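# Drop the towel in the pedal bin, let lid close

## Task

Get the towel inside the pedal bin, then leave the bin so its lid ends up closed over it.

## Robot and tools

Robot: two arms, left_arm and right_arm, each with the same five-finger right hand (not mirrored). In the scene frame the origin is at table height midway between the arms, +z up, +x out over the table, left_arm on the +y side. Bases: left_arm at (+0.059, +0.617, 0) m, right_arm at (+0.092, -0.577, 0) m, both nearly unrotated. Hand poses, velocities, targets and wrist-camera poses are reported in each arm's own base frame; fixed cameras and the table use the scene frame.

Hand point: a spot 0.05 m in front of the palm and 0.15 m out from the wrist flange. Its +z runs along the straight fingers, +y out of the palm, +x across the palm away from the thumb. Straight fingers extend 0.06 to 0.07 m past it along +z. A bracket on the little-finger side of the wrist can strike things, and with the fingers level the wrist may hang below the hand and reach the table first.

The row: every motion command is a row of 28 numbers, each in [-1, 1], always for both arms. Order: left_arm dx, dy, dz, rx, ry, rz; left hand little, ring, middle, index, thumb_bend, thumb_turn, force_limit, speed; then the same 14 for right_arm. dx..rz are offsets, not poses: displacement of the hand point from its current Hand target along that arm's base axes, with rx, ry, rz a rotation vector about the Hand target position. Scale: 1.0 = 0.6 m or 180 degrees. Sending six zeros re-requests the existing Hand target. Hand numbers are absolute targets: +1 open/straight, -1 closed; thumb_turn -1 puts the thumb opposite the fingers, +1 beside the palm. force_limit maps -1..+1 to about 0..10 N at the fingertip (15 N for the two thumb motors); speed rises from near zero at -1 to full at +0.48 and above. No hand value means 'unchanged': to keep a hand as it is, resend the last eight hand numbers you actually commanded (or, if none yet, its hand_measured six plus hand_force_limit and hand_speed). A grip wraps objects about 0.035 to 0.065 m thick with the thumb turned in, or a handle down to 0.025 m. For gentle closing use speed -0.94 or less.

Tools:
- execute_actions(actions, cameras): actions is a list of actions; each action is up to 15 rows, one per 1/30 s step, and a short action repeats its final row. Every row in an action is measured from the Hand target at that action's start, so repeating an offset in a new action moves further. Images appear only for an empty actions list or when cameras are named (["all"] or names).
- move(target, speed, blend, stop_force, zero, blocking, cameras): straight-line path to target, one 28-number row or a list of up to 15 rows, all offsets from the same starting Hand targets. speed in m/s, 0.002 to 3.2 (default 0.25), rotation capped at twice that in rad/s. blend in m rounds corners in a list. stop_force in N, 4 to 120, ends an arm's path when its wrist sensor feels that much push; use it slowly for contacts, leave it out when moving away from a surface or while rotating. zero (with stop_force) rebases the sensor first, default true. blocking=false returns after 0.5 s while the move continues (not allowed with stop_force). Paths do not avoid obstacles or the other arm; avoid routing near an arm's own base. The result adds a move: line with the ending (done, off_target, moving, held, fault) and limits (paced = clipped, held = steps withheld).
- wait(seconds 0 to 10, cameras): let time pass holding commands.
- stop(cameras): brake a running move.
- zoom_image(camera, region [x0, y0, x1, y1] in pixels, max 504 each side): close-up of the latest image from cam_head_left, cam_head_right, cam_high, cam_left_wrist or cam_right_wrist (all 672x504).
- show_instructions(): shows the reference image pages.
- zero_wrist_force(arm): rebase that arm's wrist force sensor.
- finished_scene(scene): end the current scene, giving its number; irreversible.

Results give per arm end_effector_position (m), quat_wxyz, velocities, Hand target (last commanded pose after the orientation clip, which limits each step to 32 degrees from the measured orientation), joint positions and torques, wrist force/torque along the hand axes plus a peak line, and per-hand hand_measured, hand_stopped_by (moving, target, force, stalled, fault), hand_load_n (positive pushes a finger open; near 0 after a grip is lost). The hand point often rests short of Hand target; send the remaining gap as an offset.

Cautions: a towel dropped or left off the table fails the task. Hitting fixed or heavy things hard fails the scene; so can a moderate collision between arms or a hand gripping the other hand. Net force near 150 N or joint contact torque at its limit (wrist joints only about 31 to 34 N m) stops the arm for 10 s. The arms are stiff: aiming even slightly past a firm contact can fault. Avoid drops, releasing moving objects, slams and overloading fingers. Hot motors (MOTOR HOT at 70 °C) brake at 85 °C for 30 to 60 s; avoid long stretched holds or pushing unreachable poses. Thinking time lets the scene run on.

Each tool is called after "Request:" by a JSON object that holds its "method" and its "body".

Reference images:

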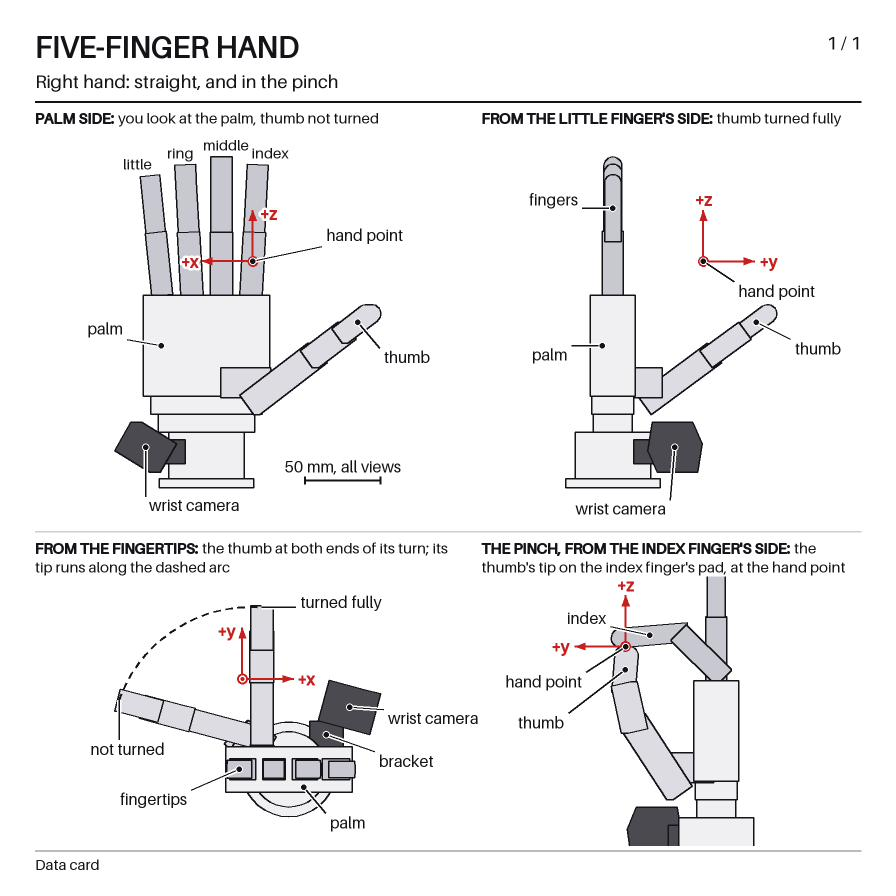

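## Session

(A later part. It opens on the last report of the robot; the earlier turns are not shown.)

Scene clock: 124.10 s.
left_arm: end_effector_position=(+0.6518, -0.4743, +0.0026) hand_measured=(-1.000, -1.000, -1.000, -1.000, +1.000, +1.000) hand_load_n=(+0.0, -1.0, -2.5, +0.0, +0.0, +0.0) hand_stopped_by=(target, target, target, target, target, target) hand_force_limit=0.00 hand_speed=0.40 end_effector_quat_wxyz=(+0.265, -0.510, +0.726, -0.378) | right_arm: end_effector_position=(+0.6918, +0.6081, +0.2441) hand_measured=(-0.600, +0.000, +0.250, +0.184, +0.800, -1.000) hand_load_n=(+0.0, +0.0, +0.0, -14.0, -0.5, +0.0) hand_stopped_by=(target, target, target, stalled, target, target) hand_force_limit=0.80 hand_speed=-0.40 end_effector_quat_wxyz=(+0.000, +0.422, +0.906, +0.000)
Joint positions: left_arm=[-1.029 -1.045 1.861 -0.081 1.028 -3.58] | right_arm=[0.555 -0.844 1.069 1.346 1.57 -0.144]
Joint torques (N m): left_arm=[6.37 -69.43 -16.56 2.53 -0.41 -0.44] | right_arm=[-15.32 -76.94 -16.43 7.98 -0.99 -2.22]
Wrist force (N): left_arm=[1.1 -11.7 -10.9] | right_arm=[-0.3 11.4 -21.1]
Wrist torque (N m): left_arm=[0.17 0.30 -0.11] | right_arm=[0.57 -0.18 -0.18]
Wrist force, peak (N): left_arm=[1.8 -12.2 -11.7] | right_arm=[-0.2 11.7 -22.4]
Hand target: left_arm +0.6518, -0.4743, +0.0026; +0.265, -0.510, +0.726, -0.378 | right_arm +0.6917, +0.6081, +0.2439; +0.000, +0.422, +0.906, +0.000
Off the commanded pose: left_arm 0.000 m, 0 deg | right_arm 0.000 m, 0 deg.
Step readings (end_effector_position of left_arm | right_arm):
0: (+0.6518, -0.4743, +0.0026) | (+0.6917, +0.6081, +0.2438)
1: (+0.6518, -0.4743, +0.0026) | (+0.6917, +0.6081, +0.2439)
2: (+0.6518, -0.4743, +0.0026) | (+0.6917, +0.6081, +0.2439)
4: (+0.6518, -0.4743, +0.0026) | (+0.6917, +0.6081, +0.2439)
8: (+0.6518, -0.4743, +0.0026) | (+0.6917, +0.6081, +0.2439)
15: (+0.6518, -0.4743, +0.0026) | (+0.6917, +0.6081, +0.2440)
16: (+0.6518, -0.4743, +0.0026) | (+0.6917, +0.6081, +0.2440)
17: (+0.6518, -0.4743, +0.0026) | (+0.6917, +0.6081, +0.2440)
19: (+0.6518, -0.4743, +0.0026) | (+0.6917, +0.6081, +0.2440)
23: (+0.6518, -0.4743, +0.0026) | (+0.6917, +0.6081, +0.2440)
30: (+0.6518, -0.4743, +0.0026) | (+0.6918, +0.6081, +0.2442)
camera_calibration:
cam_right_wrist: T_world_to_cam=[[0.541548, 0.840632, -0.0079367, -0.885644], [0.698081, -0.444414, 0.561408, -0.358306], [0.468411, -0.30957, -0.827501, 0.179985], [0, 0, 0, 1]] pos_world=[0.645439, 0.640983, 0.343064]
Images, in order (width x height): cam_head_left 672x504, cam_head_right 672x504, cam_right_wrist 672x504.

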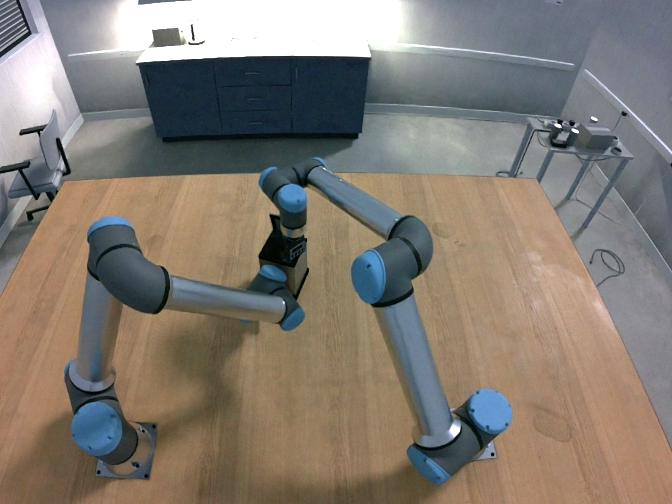

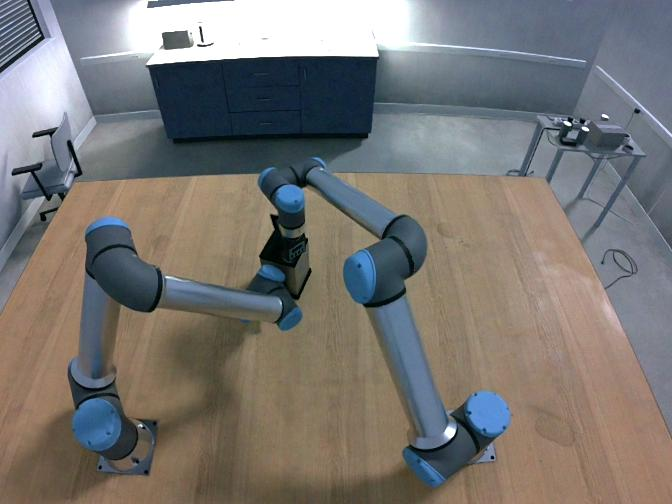

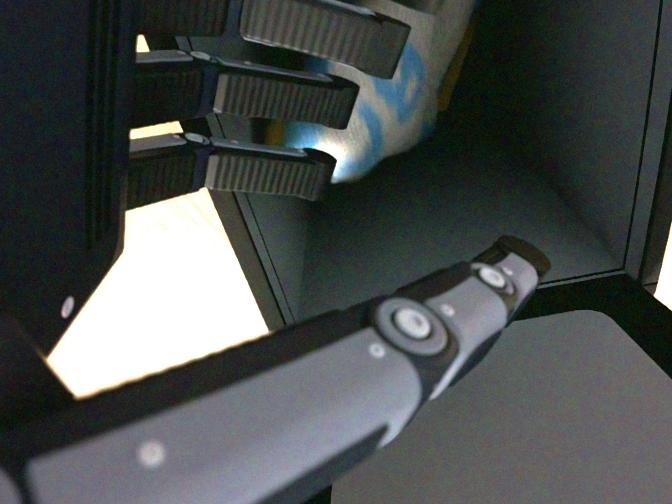

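Request:
{"method": "execute_actions", "body": {"actions": [[[0,0,0,0,0,0,-1,-1,-1,-1,1,1,0.0,0.4,0.003,0.008,0.005,0,0,0,-0.6,-0.3,-0.3,-0.3,0.8,-1,0.3,-0.2]]]}}

Request:
{"method": "move", "body": {"target": [[0,0,0,0,0,0,-1,-1,-1,-1,1,1,0.0,0.4,-0.01,0.0,0.26,0,0,0,-0.6,-0.3,-0.3,-0.3,0.8,-1,0.3,-0.2],[0,0,0,0,0,0,-1,-1,-1,-1,1,1,0.0,0.4,-0.30,-0.48,0.28,0,0,0,-0.6,-0.3,-0.3,-0.3,0.8,-1,0.3,-0.2]], "blend": 0.03, "speed": [0.2, 0.4], "cameras": ["all"]}}

Request:
{"method": "zoom_image", "body": {"camera": "cam_head_left", "region": [235, 190, 335, 280]}}

Request:
{"method": "zoom_image", "body": {"camera": "cam_high", "region": [290, 240, 400, 360]}}

Scene clock: 126.37 s.
left_arm: end_effector_position=(+0.6518, -0.4743, +0.0026) hand_measured=(-1.000, -1.000, -1.000, -1.000, +1.000, +1.000) hand_load_n=(+0.0, -1.0, -1.0, +0.0, +0.0, -0.5) hand_stopped_by=(target, target, target, target, target, target) hand_force_limit=0.00 hand_speed=0.40 end_effector_quat_wxyz=(+0.265, -0.510, +0.726, -0.378) | right_arm: end_effector_position=(+0.6935, +0.6129, +0.2469) hand_measured=(-0.600, -0.300, -0.300, -0.300, +0.800, -1.000) hand_load_n=(+0.0, +0.0, +0.0, +0.0, +0.0, +0.0) hand_stopped_by=(target, target, target, target, target, target) hand_force_limit=0.30 hand_speed=-0.20 end_effector_quat_wxyz=(+0.000, +0.422, +0.906, +0.000)
Joint positions: left_arm=[-1.029 -1.045 1.861 -0.081 1.028 -3.58] | right_arm=[0.559 -0.837 1.051 1.357 1.57 -0.14]
Joint torques (N m): left_arm=[6.1 -69.57 -16.81 2.54 -0.63 -0.45] | right_arm=[-14.88 -111.62 -43.71 -0.86 -0.6 -2.16]
Wrist force (N): left_arm=[-0.1 -10.0 -8.7] | right_arm=[-0.4 0.5 0.8]
Wrist torque (N m): left_arm=[0.18 0.35 -0.16] | right_arm=[0.00 0.03 -0.12]
Wrist force, peak (N): left_arm=[1.0 -11.9 -11.8] | right_arm=[-0.4 11.7 -24.1]
Hand target: left_arm +0.6518, -0.4743, +0.0026; +0.265, -0.510, +0.726, -0.378 | right_arm +0.6935, +0.6129, +0.2469; +0.000, +0.422, +0.906, +0.000
Off the commanded pose: left_arm 0.000 m, 0 deg | right_arm 0.000 m, 0 deg.
Step readings (end_effector_position of left_arm | right_arm):
0: (+0.6518, -0.4743, +0.0026) | (+0.6917, +0.6081, +0.2439)
1: (+0.6518, -0.4743, +0.0026) | (+0.6918, +0.6082, +0.2440)
2: (+0.6518, -0.4743, +0.0026) | (+0.6923, +0.6093, +0.2447)
4: (+0.6518, -0.4743, +0.0026) | (+0.6934, +0.6123, +0.2464)
8: (+0.6518, -0.4743, +0.0026) | (+0.6935, +0.6130, +0.2469)
15: (+0.6518, -0.4743, +0.0026) | (+0.6935, +0.6129, +0.2468)

Scene clock: 128.50 s.
left_arm: end_effector_position=(+0.6518, -0.4743, +0.0026) hand_measured=(-1.000, -1.000, -1.000, -1.000, +1.000, +1.000) hand_load_n=(+0.0, -0.5, -1.0, +0.0, +0.0, +0.0) hand_stopped_by=(target, target, target, target, target, target) hand_force_limit=0.00 hand_speed=0.40 end_effector_quat_wxyz=(+0.265, -0.510, +0.726, -0.378) | right_arm: end_effector_position=(+0.5136, +0.3249, +0.4149) hand_measured=(-0.600, -0.300, -0.300, -0.300, +0.800, -1.000) hand_load_n=(+0.0, +0.0, +0.0, +0.0, +0.0, +0.0) hand_stopped_by=(target, target, target, target, target, target) hand_force_limit=0.30 hand_speed=-0.20 end_effector_quat_wxyz=(+0.000, +0.423, +0.906, +0.000)
Joint positions: left_arm=[-1.029 -1.045 1.861 -0.081 1.028 -3.58] | right_arm=[0.28 -1.449 1.637 1.383 1.57 -0.419]
Joint torques (N m): left_arm=[6.82 -67.51 -17.43 2.74 -0.4 -0.41] | right_arm=[-15.38 -57.88 -28.49 8.2 1.07 -2.19]
Wrist force (N): left_arm=[0.4 -10.2 -8.0] | right_arm=[0.0 0.4 0.8]
Wrist torque (N m): left_arm=[0.09 0.26 -0.13] | right_arm=[0.04 -0.09 0.07]
Wrist force, peak (N): left_arm=[0.3 -10.8 -9.1] | right_arm=[-0.7 0.8 3.6]
Hand target: left_arm +0.6518, -0.4743, +0.0026; +0.265, -0.510, +0.726, -0.378 | right_arm +0.5135, +0.3249, +0.4149; +0.000, +0.422, +0.906, +0.000
Off the commanded pose: left_arm 0.000 m, 0 deg | right_arm 0.000 m, 0 deg.
move: done
camera_calibration:
cam_left_wrist: T_world_to_cam=[[-0.624118, -0.0844706, -0.77675, 0.371858], [-0.261685, 0.959322, 0.105939, 0.616018], [0.736205, 0.269382, -0.620835, -0.232433], [0, 0, 0, 1]] pos_world=[0.564404, -0.496934, 0.0792776]
cam_right_wrist: T_world_to_cam=[[0.541573, 0.840616, -0.00798128, -0.549784], [0.69814, -0.444452, 0.561305, -0.455571], [0.468294, -0.309559, -0.827571, 0.31724], [0, 0, 0, 1]] pos_world=[0.467239, 0.357883, 0.513864]

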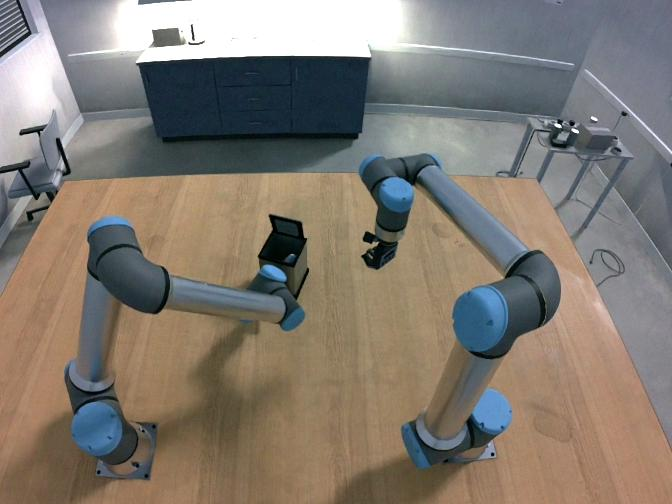

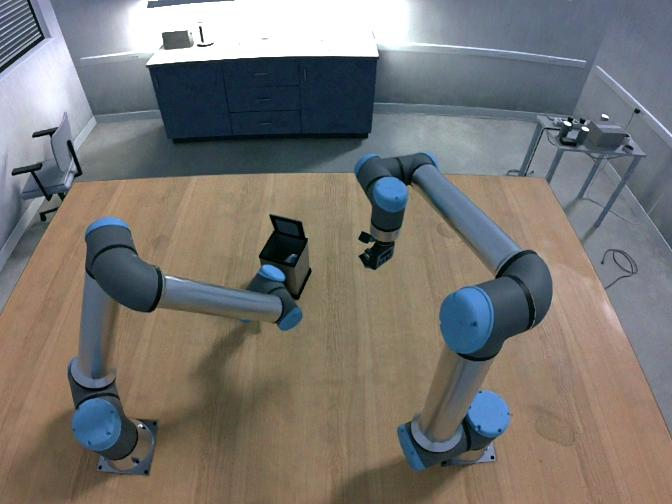

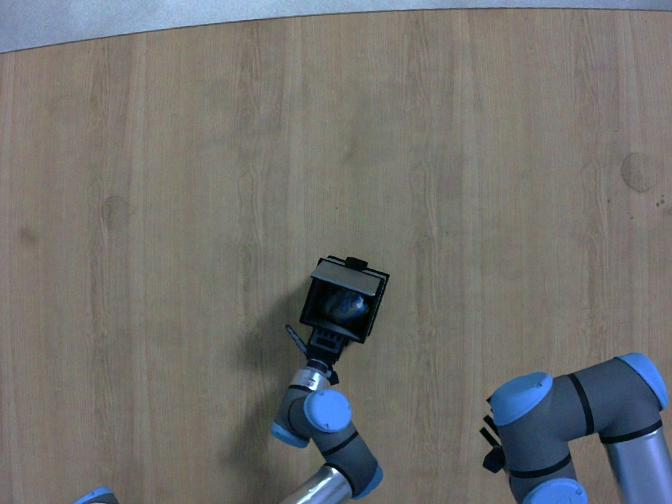

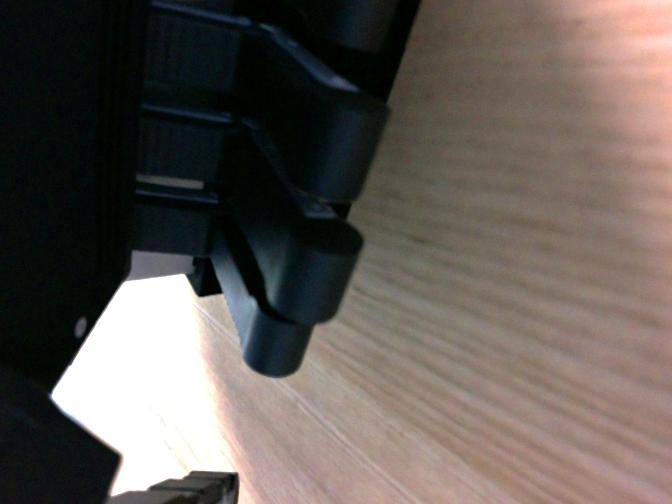

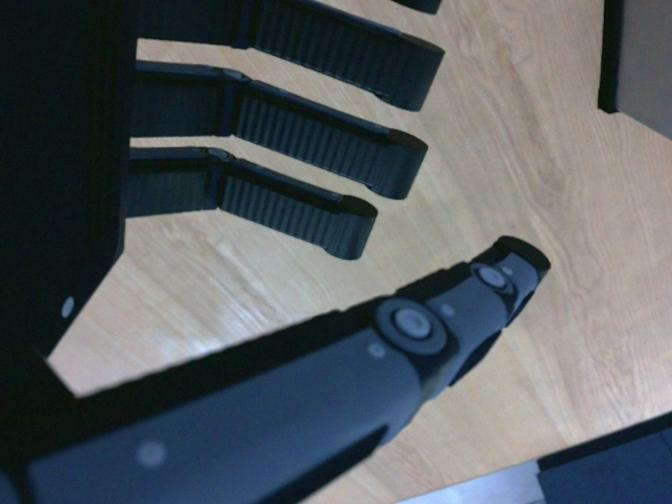

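Scaled by 5.040 from the camera's 672x504 image, which has a finer 960x720 frame.

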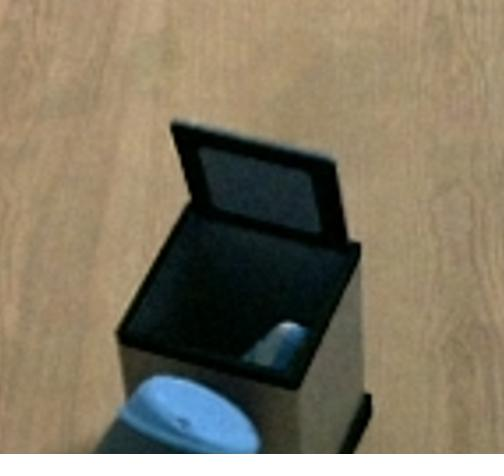

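Scaled by 4.200 from the camera's 672x504 image, which has a finer 960x720 frame.

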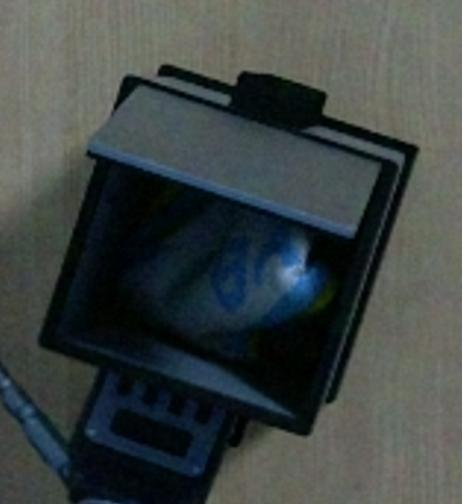

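Request:
{"method": "move", "body": {"target": [0,0,0.04,0,0,0,-1,-1,-1,-1,1,1,0.0,0.4,0,0,0,0,0,0,-0.6,-0.3,-0.3,-0.3,0.8,-1,0.3,-0.2], "speed": 0.014}}

Request:
{"method": "move", "body": {"target": [-0.05,0.05,0.12,0,0,0,-1,-1,-1,-1,1,1,0.0,0.4,0,0,0,0,0,0,-0.6,-0.3,-0.3,-0.3,0.8,-1,0.3,-0.2], "speed": 0.15, "cameras": ["cam_head_left", "cam_head_right", "cam_high"]}}

Request:
{"method": "zoom_image", "body": {"camera": "cam_head_left", "region": [235, 190, 335, 290]}}

Request:
{"method": "zoom_image", "body": {"camera": "cam_high", "region": [290, 240, 400, 360]}}

Scene clock: 131.17 s.
left_arm: end_effector_position=(+0.6518, -0.4743, +0.0268) hand_measured=(-1.000, -1.000, -1.000, -1.000, +1.000, +1.000) hand_load_n=(+0.0, +0.0, +0.0, +0.0, +0.0, -0.5) hand_stopped_by=(target, target, target, target, target, target) hand_force_limit=0.00 hand_speed=0.40 end_effector_quat_wxyz=(+0.265, -0.510, +0.726, -0.378) | right_arm: end_effector_position=(+0.5135, +0.3249, +0.4149) hand_measured=(-0.600, -0.300, -0.300, -0.300, +0.800, -1.000) hand_load_n=(+0.0, +0.0, +0.0, +0.0, +0.0, +0.0) hand_stopped_by=(target, target, target, target, target, target) hand_force_limit=0.30 hand_speed=-0.20 end_effector_quat_wxyz=(+0.000, +0.422, +0.906, +0.000)
Joint positions: left_arm=[-1.029 -1.074 1.851 -0.042 1.028 -3.58] | right_arm=[0.279 -1.449 1.637 1.383 1.57 -0.419]
Joint torques (N m): left_arm=[6.54 -58.95 -35.91 0.65 -0.36 0.74] | right_arm=[-15.88 -62.12 -29.24 8.63 1.3 -1.96]
Wrist force (N): left_arm=[0.3 -0.3 -0.8] | right_arm=[0.0 0.1 0.5]
Wrist torque (N m): left_arm=[0.00 0.06 0.15] | right_arm=[-0.01 -0.07 0.05]
Wrist force, peak (N): left_arm=[-0.1 -10.7 -9.1] | right_arm=[0.0 0.7 0.7]
Hand target: left_arm +0.6518, -0.4743, +0.0266; +0.265, -0.510, +0.726, -0.378 | right_arm +0.5135, +0.3249, +0.4149; +0.000, +0.422, +0.906, +0.000
Off the commanded pose: left_arm 0.000 m, 0 deg | right_arm 0.000 m, 0 deg.
move: done

Scene clock: 132.17 s.
left_arm: end_effector_position=(+0.6217, -0.4443, +0.0985) hand_measured=(-1.000, -1.000, -1.000, -1.000, +1.000, +1.000) hand_load_n=(+0.0, +0.0, +0.0, +0.0, +0.0, +0.0) hand_stopped_by=(target, target, target, target, target, target) hand_force_limit=0.00 hand_speed=0.40 end_effector_quat_wxyz=(+0.265, -0.510, +0.726, -0.378) | right_arm: end_effector_position=(+0.5135, +0.3249, +0.4149) hand_measured=(-0.600, -0.300, -0.300, -0.300, +0.800, -1.000) hand_load_n=(+0.0, +0.0, +0.0, +0.0, +0.0, +0.0) hand_stopped_by=(target, target, target, target, target, target) hand_force_limit=0.30 hand_speed=-0.20 end_effector_quat_wxyz=(+0.000, +0.422, +0.906, +0.000)
Joint positions: left_arm=[-1.047 -1.211 1.903 0.051 1.015 -3.594] | right_arm=[0.279 -1.449 1.637 1.383 1.57 -0.419]
Joint torques (N m): left_arm=[8.96 -76.63 -43.13 2.24 1.34 1.65] | right_arm=[-16.4 -60.43 -28.69 8.42 1.23 -2.07]
Wrist force (N): left_arm=[-0.3 -0.7 -1.0] | right_arm=[0.1 0.3 0.8]
Wrist torque (N m): left_arm=[-0.06 0.17 0.10] | right_arm=[0.03 -0.10 0.07]
Wrist force, peak (N): left_arm=[-0.3 -1.7 -2.4] | right_arm=[-0.1 0.5 0.9]
Hand target: left_arm +0.6218, -0.4443, +0.0986; +0.265, -0.510, +0.726, -0.378 | right_arm +0.5135, +0.3249, +0.4149; +0.000, +0.422, +0.906, +0.000
Off the commanded pose: left_arm 0.000 m, 0 deg | right_arm 0.000 m, 0 deg.
move: done
Images, in order (width x height): cam_head_left 672x504, cam_head_right 672x504, cam_high 672x504.

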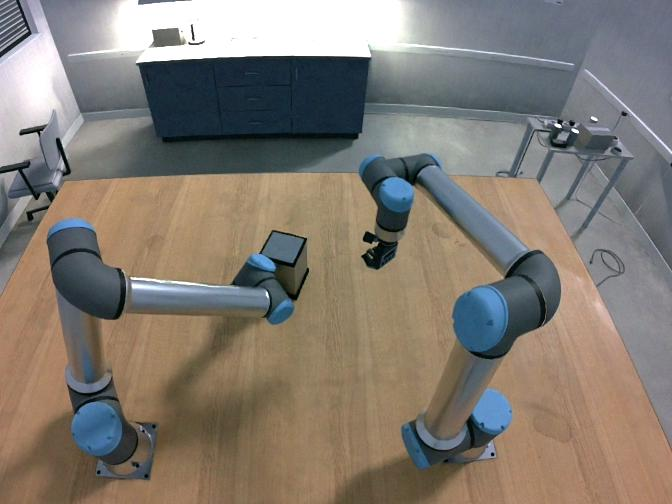

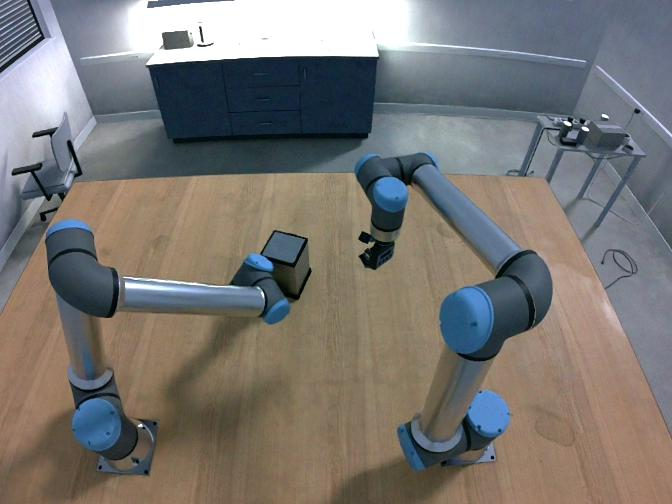

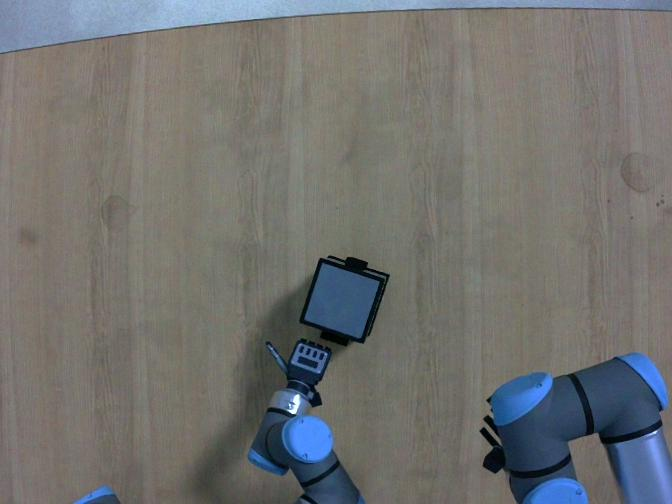

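Scaled by 5.040 from the camera's 672x504 image, which has a finer 960x720 frame.

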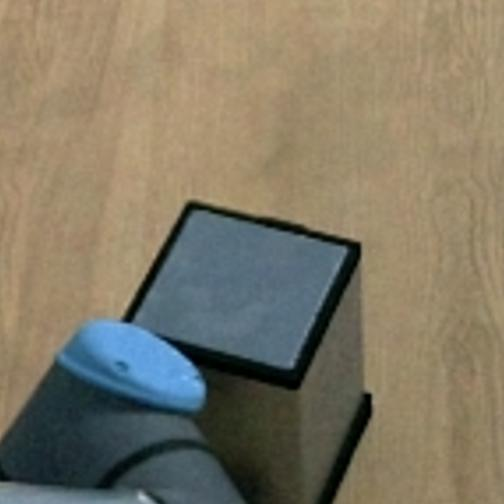

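Scaled by 4.200 from the camera's 672x504 image, which has a finer 960x720 frame.

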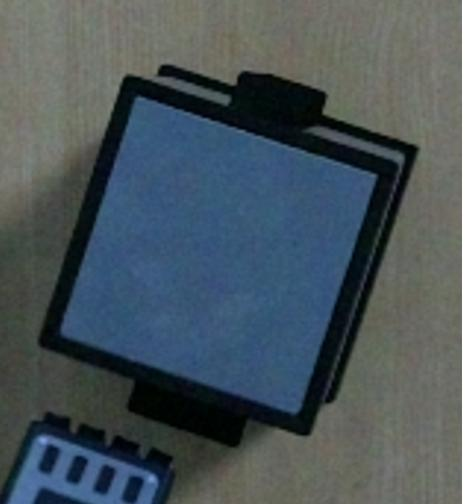

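Lid is shut with the towel inside.

Request:
{"method": "finished_scene", "body": {"scene": 2}}

The scene is finished: the task was done.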